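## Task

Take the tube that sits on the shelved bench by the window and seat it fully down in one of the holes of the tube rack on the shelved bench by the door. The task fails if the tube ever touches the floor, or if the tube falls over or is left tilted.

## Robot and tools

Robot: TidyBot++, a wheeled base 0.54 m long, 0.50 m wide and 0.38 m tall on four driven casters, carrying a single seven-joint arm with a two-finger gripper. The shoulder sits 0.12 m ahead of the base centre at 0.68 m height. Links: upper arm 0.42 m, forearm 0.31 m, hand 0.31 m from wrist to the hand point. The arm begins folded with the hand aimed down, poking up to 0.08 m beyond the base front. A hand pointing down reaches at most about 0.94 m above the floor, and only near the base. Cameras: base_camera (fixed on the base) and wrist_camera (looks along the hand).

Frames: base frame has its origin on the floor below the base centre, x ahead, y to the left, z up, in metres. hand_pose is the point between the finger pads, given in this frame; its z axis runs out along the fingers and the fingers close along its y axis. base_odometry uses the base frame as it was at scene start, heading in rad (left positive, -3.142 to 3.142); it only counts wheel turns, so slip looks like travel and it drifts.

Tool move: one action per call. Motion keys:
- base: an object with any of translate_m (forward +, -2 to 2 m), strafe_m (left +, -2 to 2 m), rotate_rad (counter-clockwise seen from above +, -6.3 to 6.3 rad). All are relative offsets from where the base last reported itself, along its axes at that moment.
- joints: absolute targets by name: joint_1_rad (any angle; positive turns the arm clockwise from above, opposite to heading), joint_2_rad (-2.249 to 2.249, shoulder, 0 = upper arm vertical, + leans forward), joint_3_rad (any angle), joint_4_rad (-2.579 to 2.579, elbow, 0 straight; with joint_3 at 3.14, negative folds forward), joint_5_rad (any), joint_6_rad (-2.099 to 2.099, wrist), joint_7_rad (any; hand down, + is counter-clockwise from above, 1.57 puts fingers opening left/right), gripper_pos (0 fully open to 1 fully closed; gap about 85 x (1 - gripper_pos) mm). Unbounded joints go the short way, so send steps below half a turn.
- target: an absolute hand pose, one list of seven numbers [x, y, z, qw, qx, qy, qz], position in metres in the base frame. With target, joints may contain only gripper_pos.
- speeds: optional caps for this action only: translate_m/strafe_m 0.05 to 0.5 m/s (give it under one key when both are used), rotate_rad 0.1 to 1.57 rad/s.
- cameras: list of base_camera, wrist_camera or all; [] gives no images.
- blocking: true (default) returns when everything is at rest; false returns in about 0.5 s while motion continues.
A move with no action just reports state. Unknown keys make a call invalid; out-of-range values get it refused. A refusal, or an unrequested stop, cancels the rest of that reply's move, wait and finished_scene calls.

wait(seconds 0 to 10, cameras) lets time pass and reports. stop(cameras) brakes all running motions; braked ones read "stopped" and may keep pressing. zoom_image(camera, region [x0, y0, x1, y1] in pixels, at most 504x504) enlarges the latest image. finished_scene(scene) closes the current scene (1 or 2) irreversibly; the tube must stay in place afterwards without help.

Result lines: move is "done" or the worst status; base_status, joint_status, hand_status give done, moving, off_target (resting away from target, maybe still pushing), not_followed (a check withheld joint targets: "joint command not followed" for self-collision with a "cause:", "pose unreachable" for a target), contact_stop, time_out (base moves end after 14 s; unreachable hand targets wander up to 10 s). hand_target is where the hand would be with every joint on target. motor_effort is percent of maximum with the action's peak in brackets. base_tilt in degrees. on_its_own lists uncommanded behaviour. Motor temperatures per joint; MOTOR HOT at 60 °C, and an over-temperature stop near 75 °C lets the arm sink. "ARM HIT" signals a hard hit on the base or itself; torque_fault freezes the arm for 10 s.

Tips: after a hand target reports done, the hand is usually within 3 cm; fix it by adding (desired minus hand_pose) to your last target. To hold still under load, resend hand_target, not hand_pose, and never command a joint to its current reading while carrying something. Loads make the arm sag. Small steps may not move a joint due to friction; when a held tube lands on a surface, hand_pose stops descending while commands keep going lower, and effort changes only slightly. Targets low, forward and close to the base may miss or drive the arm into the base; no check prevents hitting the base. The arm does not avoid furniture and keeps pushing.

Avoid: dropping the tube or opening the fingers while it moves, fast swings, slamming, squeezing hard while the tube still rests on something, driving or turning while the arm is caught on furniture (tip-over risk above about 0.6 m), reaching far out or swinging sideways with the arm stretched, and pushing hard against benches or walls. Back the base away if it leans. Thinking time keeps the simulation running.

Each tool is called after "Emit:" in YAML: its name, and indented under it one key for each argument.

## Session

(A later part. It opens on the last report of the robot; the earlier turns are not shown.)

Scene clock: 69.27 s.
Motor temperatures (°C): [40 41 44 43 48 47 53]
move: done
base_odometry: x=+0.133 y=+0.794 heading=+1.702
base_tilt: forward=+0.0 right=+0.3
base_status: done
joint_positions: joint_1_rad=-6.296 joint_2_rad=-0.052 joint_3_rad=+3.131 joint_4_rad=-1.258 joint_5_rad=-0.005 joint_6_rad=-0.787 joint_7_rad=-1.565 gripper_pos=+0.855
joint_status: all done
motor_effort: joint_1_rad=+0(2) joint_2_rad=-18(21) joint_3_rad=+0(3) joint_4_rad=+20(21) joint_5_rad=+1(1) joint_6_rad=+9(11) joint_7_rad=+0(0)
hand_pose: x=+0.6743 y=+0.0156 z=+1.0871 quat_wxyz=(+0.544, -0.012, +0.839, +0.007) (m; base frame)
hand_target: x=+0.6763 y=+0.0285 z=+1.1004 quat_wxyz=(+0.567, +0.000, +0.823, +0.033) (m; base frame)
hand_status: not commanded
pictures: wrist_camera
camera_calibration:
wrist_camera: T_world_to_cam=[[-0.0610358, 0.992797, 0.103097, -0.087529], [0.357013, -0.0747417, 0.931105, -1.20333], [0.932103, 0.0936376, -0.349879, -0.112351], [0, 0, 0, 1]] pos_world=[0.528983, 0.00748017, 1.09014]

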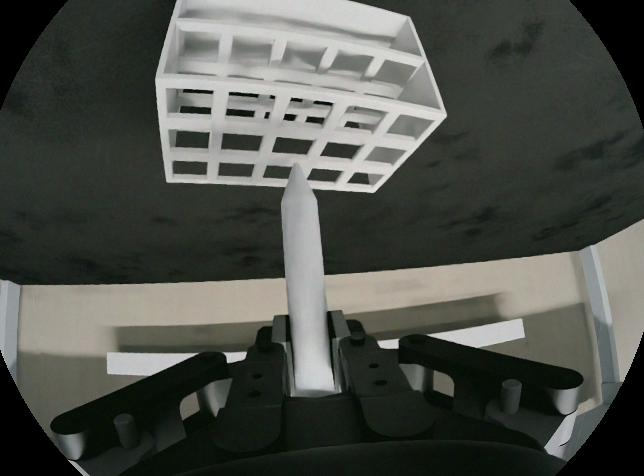

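Emit:
move:
  base: {"translate_m":-0.005}
  joints: {"joint_2_rad":-0.079,"joint_4_rad":-1.346,"joint_6_rad":-0.67}
  cameras: ["wrist_camera"]

Emit:
zoom_image:
  camera: "wrist_camera"
  region: [200, 80, 420, 240]

Scene clock: 71.00 s.
Motor temperatures (°C): [40 41 44 43 48 47 53]
move: done
base_odometry: x=+0.134 y=+0.789 heading=+1.702
base_tilt: forward=+0.0 right=+0.3
base_status: done
joint_positions: joint_1_rad=-6.296 joint_2_rad=-0.071 joint_3_rad=+3.131 joint_4_rad=-1.322 joint_5_rad=-0.005 joint_6_rad=-0.747 joint_7_rad=-1.565 gripper_pos=+0.855
joint_status: all done
motor_effort: joint_1_rad=+0(0) joint_2_rad=-18(23) joint_3_rad=+0(1) joint_4_rad=+20(21) joint_5_rad=+1(2) joint_6_rad=+10(11) joint_7_rad=+0(1)
hand_pose: x=+0.6704 y=+0.0155 z=+1.0717 quat_wxyz=(+0.541, -0.012, +0.841, +0.007) (m; base frame)
hand_target: x=+0.6755 y=+0.0282 z=+1.0839 quat_wxyz=(+0.566, +0.001, +0.824, +0.032) (m; base frame)
hand_status: not commanded
pictures: wrist_camera
camera_calibration:
wrist_camera: T_world_to_cam=[[-0.0602446, 0.992841, 0.103138, -0.0867207], [0.362235, -0.0745365, 0.929102, -1.18892], [0.930138, 0.0933336, -0.355151, -0.107116], [0, 0, 0, 1]] pos_world=[0.525076, 0.00747946, 1.07553]

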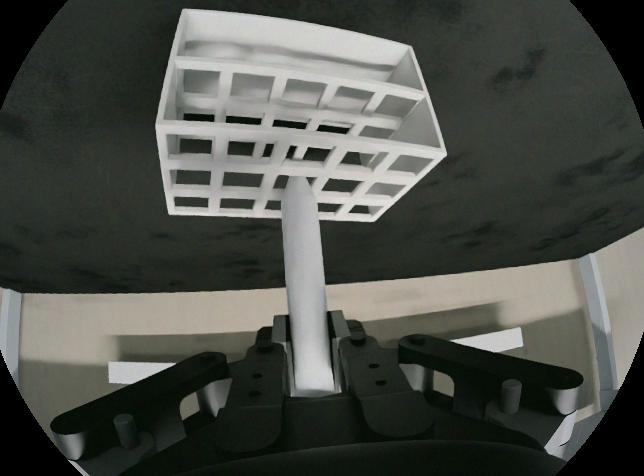

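Scaled by 2.291.

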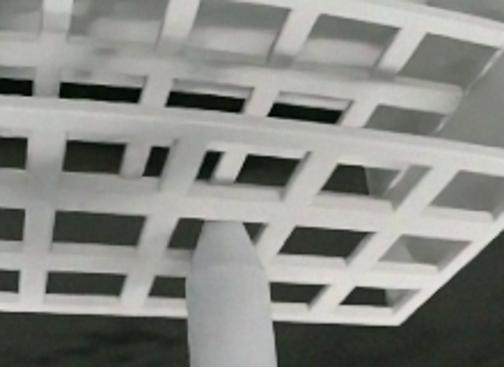

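Emit:
move:
  base: {"translate_m":0.0035}
  cameras: []

Emit:
move:
  joints: {"joint_2_rad":-0.095,"joint_4_rad":-1.445,"joint_6_rad":-0.582}
  cameras: ["wrist_camera"]

Emit:
zoom_image:
  camera: "wrist_camera"
  region: [200, 120, 420, 280]

Scene clock: 72.53 s.
Motor temperatures (°C): [40 41 44 43 48 47 53]
move: done
base_odometry: x=+0.134 y=+0.792 heading=+1.702
base_tilt: forward=+0.0 right=+0.2
base_status: done
joint_positions: joint_1_rad=-6.296 joint_2_rad=-0.074 joint_3_rad=+3.131 joint_4_rad=-1.323 joint_5_rad=-0.005 joint_6_rad=-0.746 joint_7_rad=-1.565 gripper_pos=+0.855
joint_status: not commanded
motor_effort: joint_1_rad=+0(1) joint_2_rad=-17(23) joint_3_rad=+1(1) joint_4_rad=+20(23) joint_5_rad=+0(1) joint_6_rad=+10(10) joint_7_rad=+0(0)
hand_pose: x=+0.6695 y=+0.0155 z=+1.0728 quat_wxyz=(+0.542, -0.012, +0.840, +0.007) (m; base frame)
hand_target: x=+0.6755 y=+0.0282 z=+1.0839 quat_wxyz=(+0.566, +0.001, +0.824, +0.032) (m; base frame)
hand_status: not commanded
pictures: none
No camera images: "cameras" was empty.

Scene clock: 73.73 s.
Motor temperatures (°C): [40 41 44 43 48 47 53]
move: done
base_odometry: x=+0.134 y=+0.792 heading=+1.702
base_tilt: forward=+0.0 right=+0.3
base_status: not commanded
joint_positions: joint_1_rad=-6.296 joint_2_rad=-0.083 joint_3_rad=+3.131 joint_4_rad=-1.422 joint_5_rad=-0.005 joint_6_rad=-0.662 joint_7_rad=-1.565 gripper_pos=+0.855
joint_status: all done
motor_effort: joint_1_rad=+0(0) joint_2_rad=-18(20) joint_3_rad=-1(1) joint_4_rad=+21(22) joint_5_rad=+1(2) joint_6_rad=+10(10) joint_7_rad=+0(1)
hand_pose: x=+0.6728 y=+0.0155 z=+1.0433 quat_wxyz=(+0.540, -0.011, +0.842, +0.007) (m; base frame)
hand_target: x=+0.6761 y=+0.0276 z=+1.0596 quat_wxyz=(+0.568, +0.002, +0.823, +0.032) (m; base frame)
hand_status: not commanded
pictures: wrist_camera
camera_calibration:
wrist_camera: T_world_to_cam=[[-0.0593823, 0.992879, 0.103273, -0.0843042], [0.365509, -0.0746444, 0.92781, -1.16432], [0.928912, 0.0928427, -0.358474, -0.115087], [0, 0, 0, 1]] pos_world=[0.52747, 0.00747853, 1.04772]

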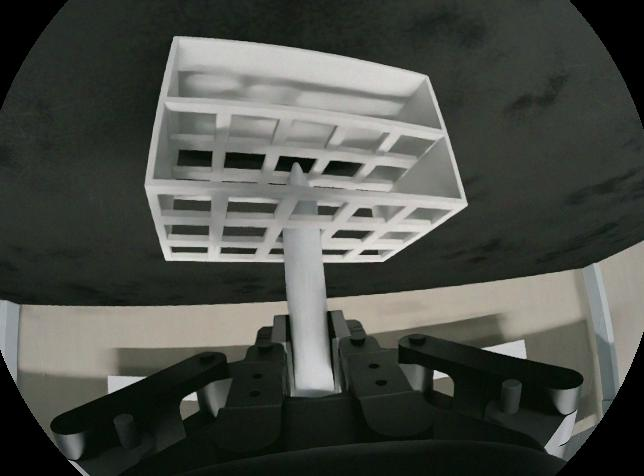

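Scaled by 2.291.

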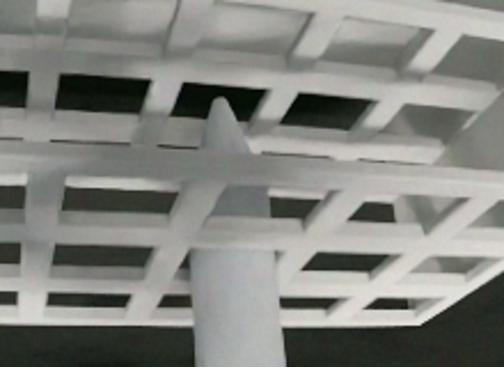

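Emit:
move:
  joints: {"joint_2_rad":-0.105,"joint_4_rad":-1.545,"joint_6_rad":-0.49}
  cameras: ["wrist_camera"]

Emit:
zoom_image:
  camera: "wrist_camera"
  region: [200, 150, 420, 330]

Scene clock: 75.60 s.
Motor temperatures (°C): [40 41 44 43 48 47 53]
move: done
base_odometry: x=+0.134 y=+0.792 heading=+1.702
base_tilt: forward=+0.0 right=+0.3
base_status: not commanded
joint_positions: joint_1_rad=-6.296 joint_2_rad=-0.093 joint_3_rad=+3.131 joint_4_rad=-1.522 joint_5_rad=-0.005 joint_6_rad=-0.570 joint_7_rad=-1.565 gripper_pos=+0.855
joint_status: all done
motor_effort: joint_1_rad=+0(0) joint_2_rad=-17(20) joint_3_rad=+0(1) joint_4_rad=+21(22) joint_5_rad=+1(2) joint_6_rad=+9(10) joint_7_rad=+0(1)
hand_pose: x=+0.6739 y=+0.0154 z=+1.0160 quat_wxyz=(+0.541, -0.011, +0.841, +0.007) (m; base frame)
hand_target: x=+0.6771 y=+0.0269 z=+1.0318 quat_wxyz=(+0.569, +0.003, +0.822, +0.031) (m; base frame)
hand_status: not commanded
pictures: wrist_camera
camera_calibration:
wrist_camera: T_world_to_cam=[[-0.0591901, 0.992901, 0.103168, -0.0813724], [0.363158, -0.0748496, 0.928716, -1.13871], [0.929846, 0.092437, -0.356149, -0.1289], [0, 0, 0, 1]] pos_world=[0.528572, 0.00747782, 1.02003]

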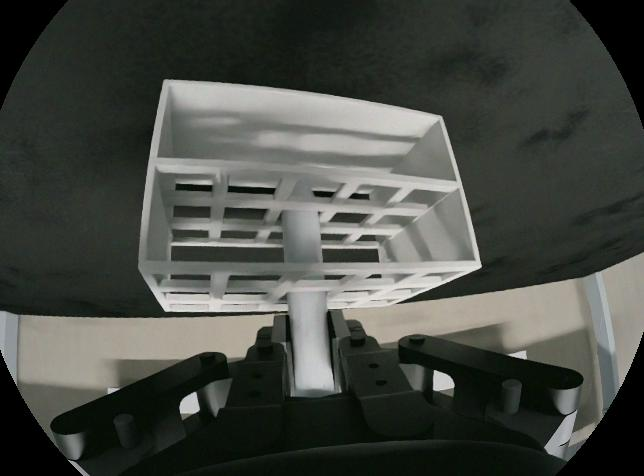

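Scaled by 2.291.

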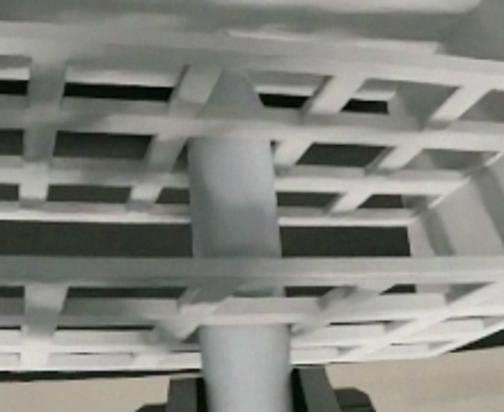

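Emit:
move:
  joints: {"joint_2_rad":-0.109,"joint_4_rad":-1.572,"joint_6_rad":-0.466}
  cameras: ["wrist_camera"]

Emit:
zoom_image:
  camera: "wrist_camera"
  region: [200, 180, 420, 400]

Scene clock: 76.77 s.
Motor temperatures (°C): [40 41 44 43 48 47 53]
move: done
base_odometry: x=+0.134 y=+0.792 heading=+1.702
base_tilt: forward=+0.1 right=+0.3
base_status: not commanded
joint_positions: joint_1_rad=-6.296 joint_2_rad=-0.097 joint_3_rad=+3.131 joint_4_rad=-1.548 joint_5_rad=-0.005 joint_6_rad=-0.542 joint_7_rad=-1.565 gripper_pos=+0.855
joint_status: all done
motor_effort: joint_1_rad=+0(0) joint_2_rad=-18(19) joint_3_rad=+0(1) joint_4_rad=+21(22) joint_5_rad=+0(1) joint_6_rad=+10(10) joint_7_rad=+0(1)
hand_pose: x=+0.6739 y=+0.0154 z=+1.0104 quat_wxyz=(+0.543, -0.011, +0.840, +0.007) (m; base frame)
hand_target: x=+0.6765 y=+0.0267 z=+1.0248 quat_wxyz=(+0.569, +0.004, +0.822, +0.031) (m; base frame)
hand_status: not commanded
pictures: wrist_camera
camera_calibration:
wrist_camera: T_world_to_cam=[[-0.0596168, 0.992903, 0.102908, -0.0802341], [0.358199, -0.0749469, 0.930632, -1.13219], [0.93174, 0.0923429, -0.351189, -0.137175], [0, 0, 0, 1]] pos_world=[0.528578, 0.00747769, 1.01374]

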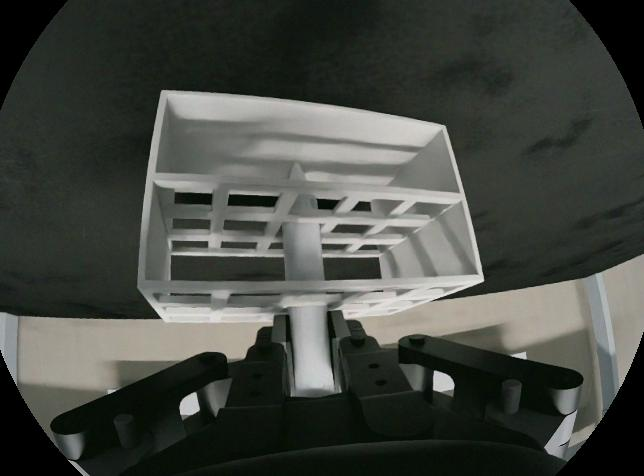

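Scaled by 2.291.

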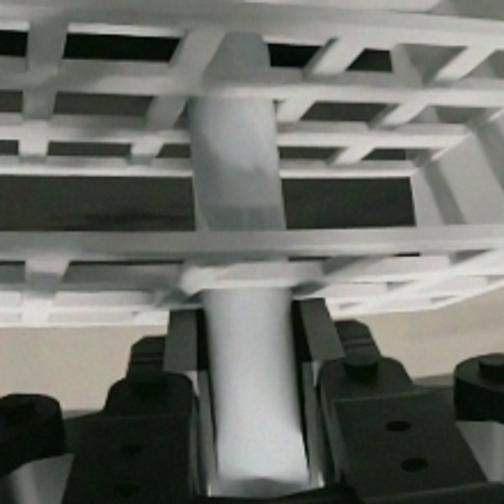

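Emit:
move:
  joints: {"joint_2_rad":-0.112,"joint_4_rad":-1.588,"joint_6_rad":-0.452}
  cameras: []

Emit:
move:
  joints: {"gripper_pos":0.75}
  cameras: ["wrist_camera"]

Emit:
zoom_image:
  camera: "wrist_camera"
  region: [200, 180, 420, 400]

Scene clock: 77.67 s.
Motor temperatures (°C): [40 41 44 43 48 47 53]
move: done
base_odometry: x=+0.134 y=+0.792 heading=+1.702
base_tilt: forward=+0.0 right=+0.3
base_status: not commanded
joint_positions: joint_1_rad=-6.296 joint_2_rad=-0.100 joint_3_rad=+3.131 joint_4_rad=-1.562 joint_5_rad=-0.005 joint_6_rad=-0.525 joint_7_rad=-1.565 gripper_pos=+0.855
joint_status: all done
motor_effort: joint_1_rad=+0(0) joint_2_rad=-17(19) joint_3_rad=+0(1) joint_4_rad=+21(22) joint_5_rad=+1(1) joint_6_rad=+9(10) joint_7_rad=+0(1)
hand_pose: x=+0.6739 y=+0.0154 z=+1.0090 quat_wxyz=(+0.546, -0.011, +0.838, +0.007) (m; base frame)
hand_target: x=+0.6757 y=+0.0266 z=+1.0209 quat_wxyz=(+0.569, +0.004, +0.821, +0.031) (m; base frame)
hand_status: not commanded
pictures: none
No camera images: "cameras" was empty.

Scene clock: 78.30 s.
Motor temperatures (°C): [40 41 44 43 48 47 53]
move: done
base_odometry: x=+0.134 y=+0.792 heading=+1.702
base_tilt: forward=+0.0 right=+0.3
base_status: not commanded
joint_positions: joint_1_rad=-6.296 joint_2_rad=-0.100 joint_3_rad=+3.131 joint_4_rad=-1.562 joint_5_rad=-0.005 joint_6_rad=-0.525 joint_7_rad=-1.565 gripper_pos=+0.750
joint_status: all done
motor_effort: joint_1_rad=+0(0) joint_2_rad=-18(18) joint_3_rad=+0(1) joint_4_rad=+21(21) joint_5_rad=+0(1) joint_6_rad=+10(10) joint_7_rad=+0(0)
hand_pose: x=+0.6739 y=+0.0154 z=+1.0090 quat_wxyz=(+0.546, -0.011, +0.838, +0.007) (m; base frame)
hand_target: x=+0.6757 y=+0.0266 z=+1.0209 quat_wxyz=(+0.569, +0.004, +0.821, +0.031) (m; base frame)
hand_status: not commanded
pictures: wrist_camera
camera_calibration:
wrist_camera: T_world_to_cam=[[-0.0602383, 0.992887, 0.102694, -0.0794482], [0.351939, -0.0751475, 0.933002, -1.12902], [0.934083, 0.0923443, -0.344909, -0.145517], [0, 0, 0, 1]] pos_world=[0.528486, 0.00747779, 1.01135]

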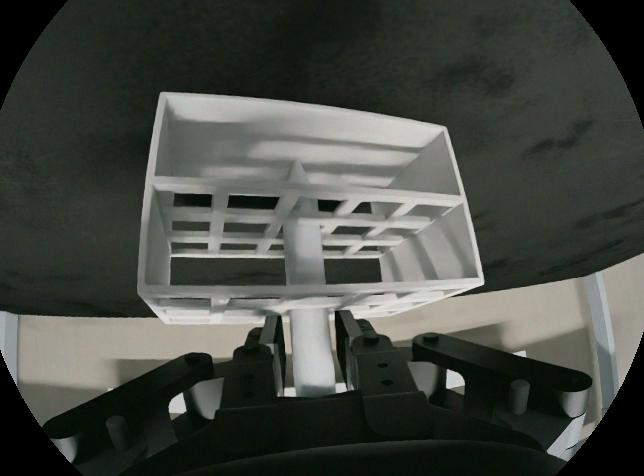

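Scaled by 2.291.

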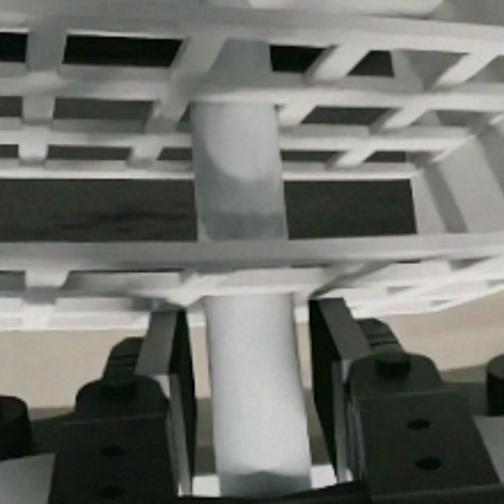

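Emit:
move:
  joints: {"gripper_pos":0.45}
  cameras: []

Emit:
move:
  joints: {"joint_2_rad":-0.145}
  cameras: ["wrist_camera"]

Emit:
move:
  base: {"translate_m":-0.25}
  speeds: {"translate_m":0.15}
  cameras: ["wrist_camera"]

Emit:
zoom_image:
  camera: "wrist_camera"
  region: [180, 150, 460, 390]

Scene clock: 79.53 s.
Motor temperatures (°C): [40 41 44 43 48 47 53]
move: done
base_odometry: x=+0.134 y=+0.792 heading=+1.702
base_tilt: forward=+0.0 right=+0.2
base_status: not commanded
joint_positions: joint_1_rad=-6.296 joint_2_rad=-0.100 joint_3_rad=+3.131 joint_4_rad=-1.562 joint_5_rad=-0.005 joint_6_rad=-0.525 joint_7_rad=-1.565 gripper_pos=+0.450
joint_status: all done
motor_effort: joint_1_rad=+0(0) joint_2_rad=-18(18) joint_3_rad=-1(1) joint_4_rad=+21(21) joint_5_rad=+1(1) joint_6_rad=+9(10) joint_7_rad=+0(1)
hand_pose: x=+0.6739 y=+0.0154 z=+1.0090 quat_wxyz=(+0.546, -0.011, +0.838, +0.007) (m; base frame)
hand_target: x=+0.6757 y=+0.0266 z=+1.0209 quat_wxyz=(+0.569, +0.004, +0.821, +0.031) (m; base frame)
hand_status: not commanded
pictures: none
No camera images: "cameras" was empty.

Scene clock: 80.33 s.
Motor temperatures (°C): [40 41 44 43 48 47 53]
move: done
base_odometry: x=+0.134 y=+0.792 heading=+1.702
base_tilt: forward=+0.0 right=+0.3
base_status: not commanded
joint_positions: joint_1_rad=-6.296 joint_2_rad=-0.137 joint_3_rad=+3.131 joint_4_rad=-1.563 joint_5_rad=-0.005 joint_6_rad=-0.525 joint_7_rad=-1.565 gripper_pos=+0.450
joint_status: all done
motor_effort: joint_1_rad=+0(0) joint_2_rad=-16(20) joint_3_rad=+0(1) joint_4_rad=+21(22) joint_5_rad=+1(1) joint_6_rad=+9(10) joint_7_rad=+0(0)
hand_pose: x=+0.6614 y=+0.0152 z=+1.0279 quat_wxyz=(+0.560, -0.011, +0.828, +0.007) (m; base frame)
hand_target: x=+0.6642 y=+0.0264 z=+1.0391 quat_wxyz=(+0.583, +0.003, +0.812, +0.031) (m; base frame)
hand_status: not commanded
pictures: wrist_camera
camera_calibration:
wrist_camera: T_world_to_cam=[[-0.0637183, 0.992848, 0.100958, -0.077848], [0.319494, -0.0755443, 0.944572, -1.1327], [0.945443, 0.0924419, -0.312396, -0.168275], [0, 0, 0, 1]] pos_world=[0.516024, 0.00727818, 1.0252]

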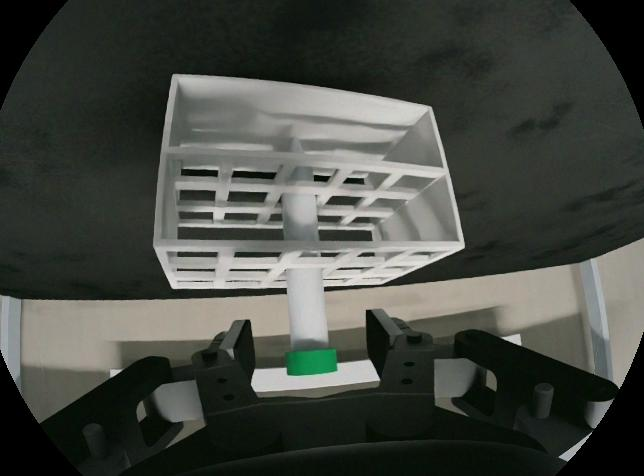

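Scene clock: 82.70 s.
Motor temperatures (°C): [40 41 44 43 48 47 53]
move: done
base_odometry: x=+0.166 y=+0.545 heading=+1.702
base_tilt: forward=+0.0 right=+0.3
base_status: done
joint_positions: joint_1_rad=-6.296 joint_2_rad=-0.145 joint_3_rad=+3.131 joint_4_rad=-1.564 joint_5_rad=-0.005 joint_6_rad=-0.525 joint_7_rad=-1.565 gripper_pos=+0.450
joint_status: not commanded
motor_effort: joint_1_rad=+0(0) joint_2_rad=-16(22) joint_3_rad=+0(1) joint_4_rad=+21(23) joint_5_rad=+0(2) joint_6_rad=+10(10) joint_7_rad=+0(1)
hand_pose: x=+0.6586 y=+0.0152 z=+1.0321 quat_wxyz=(+0.564, -0.011, +0.826, +0.007) (m; base frame)
hand_target: x=+0.6642 y=+0.0264 z=+1.0391 quat_wxyz=(+0.583, +0.003, +0.812, +0.031) (m; base frame)
hand_status: not commanded
pictures: wrist_camera
camera_calibration:
wrist_camera: T_world_to_cam=[[-0.0645998, 0.992831, 0.100567, -0.0774701], [0.311854, -0.0756453, 0.947114, -1.13337], [0.947931, 0.0925457, -0.304731, -0.173948], [0, 0, 0, 1]] pos_world=[0.513333, 0.00727844, 1.02822]

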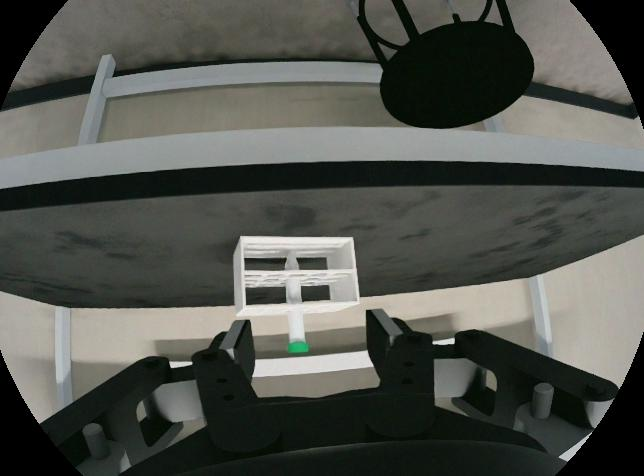

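Scaled by 1.800.

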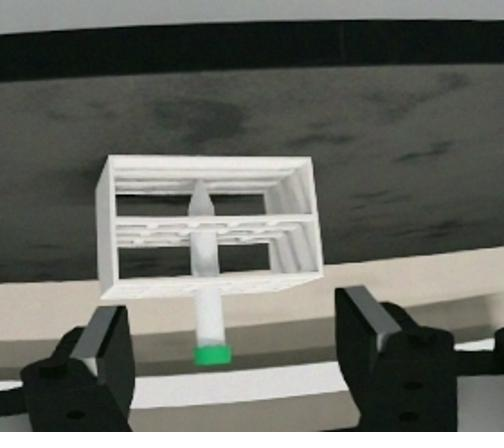

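Emit:
finished_scene:
  scene: 2

The scene is finished: the task was done.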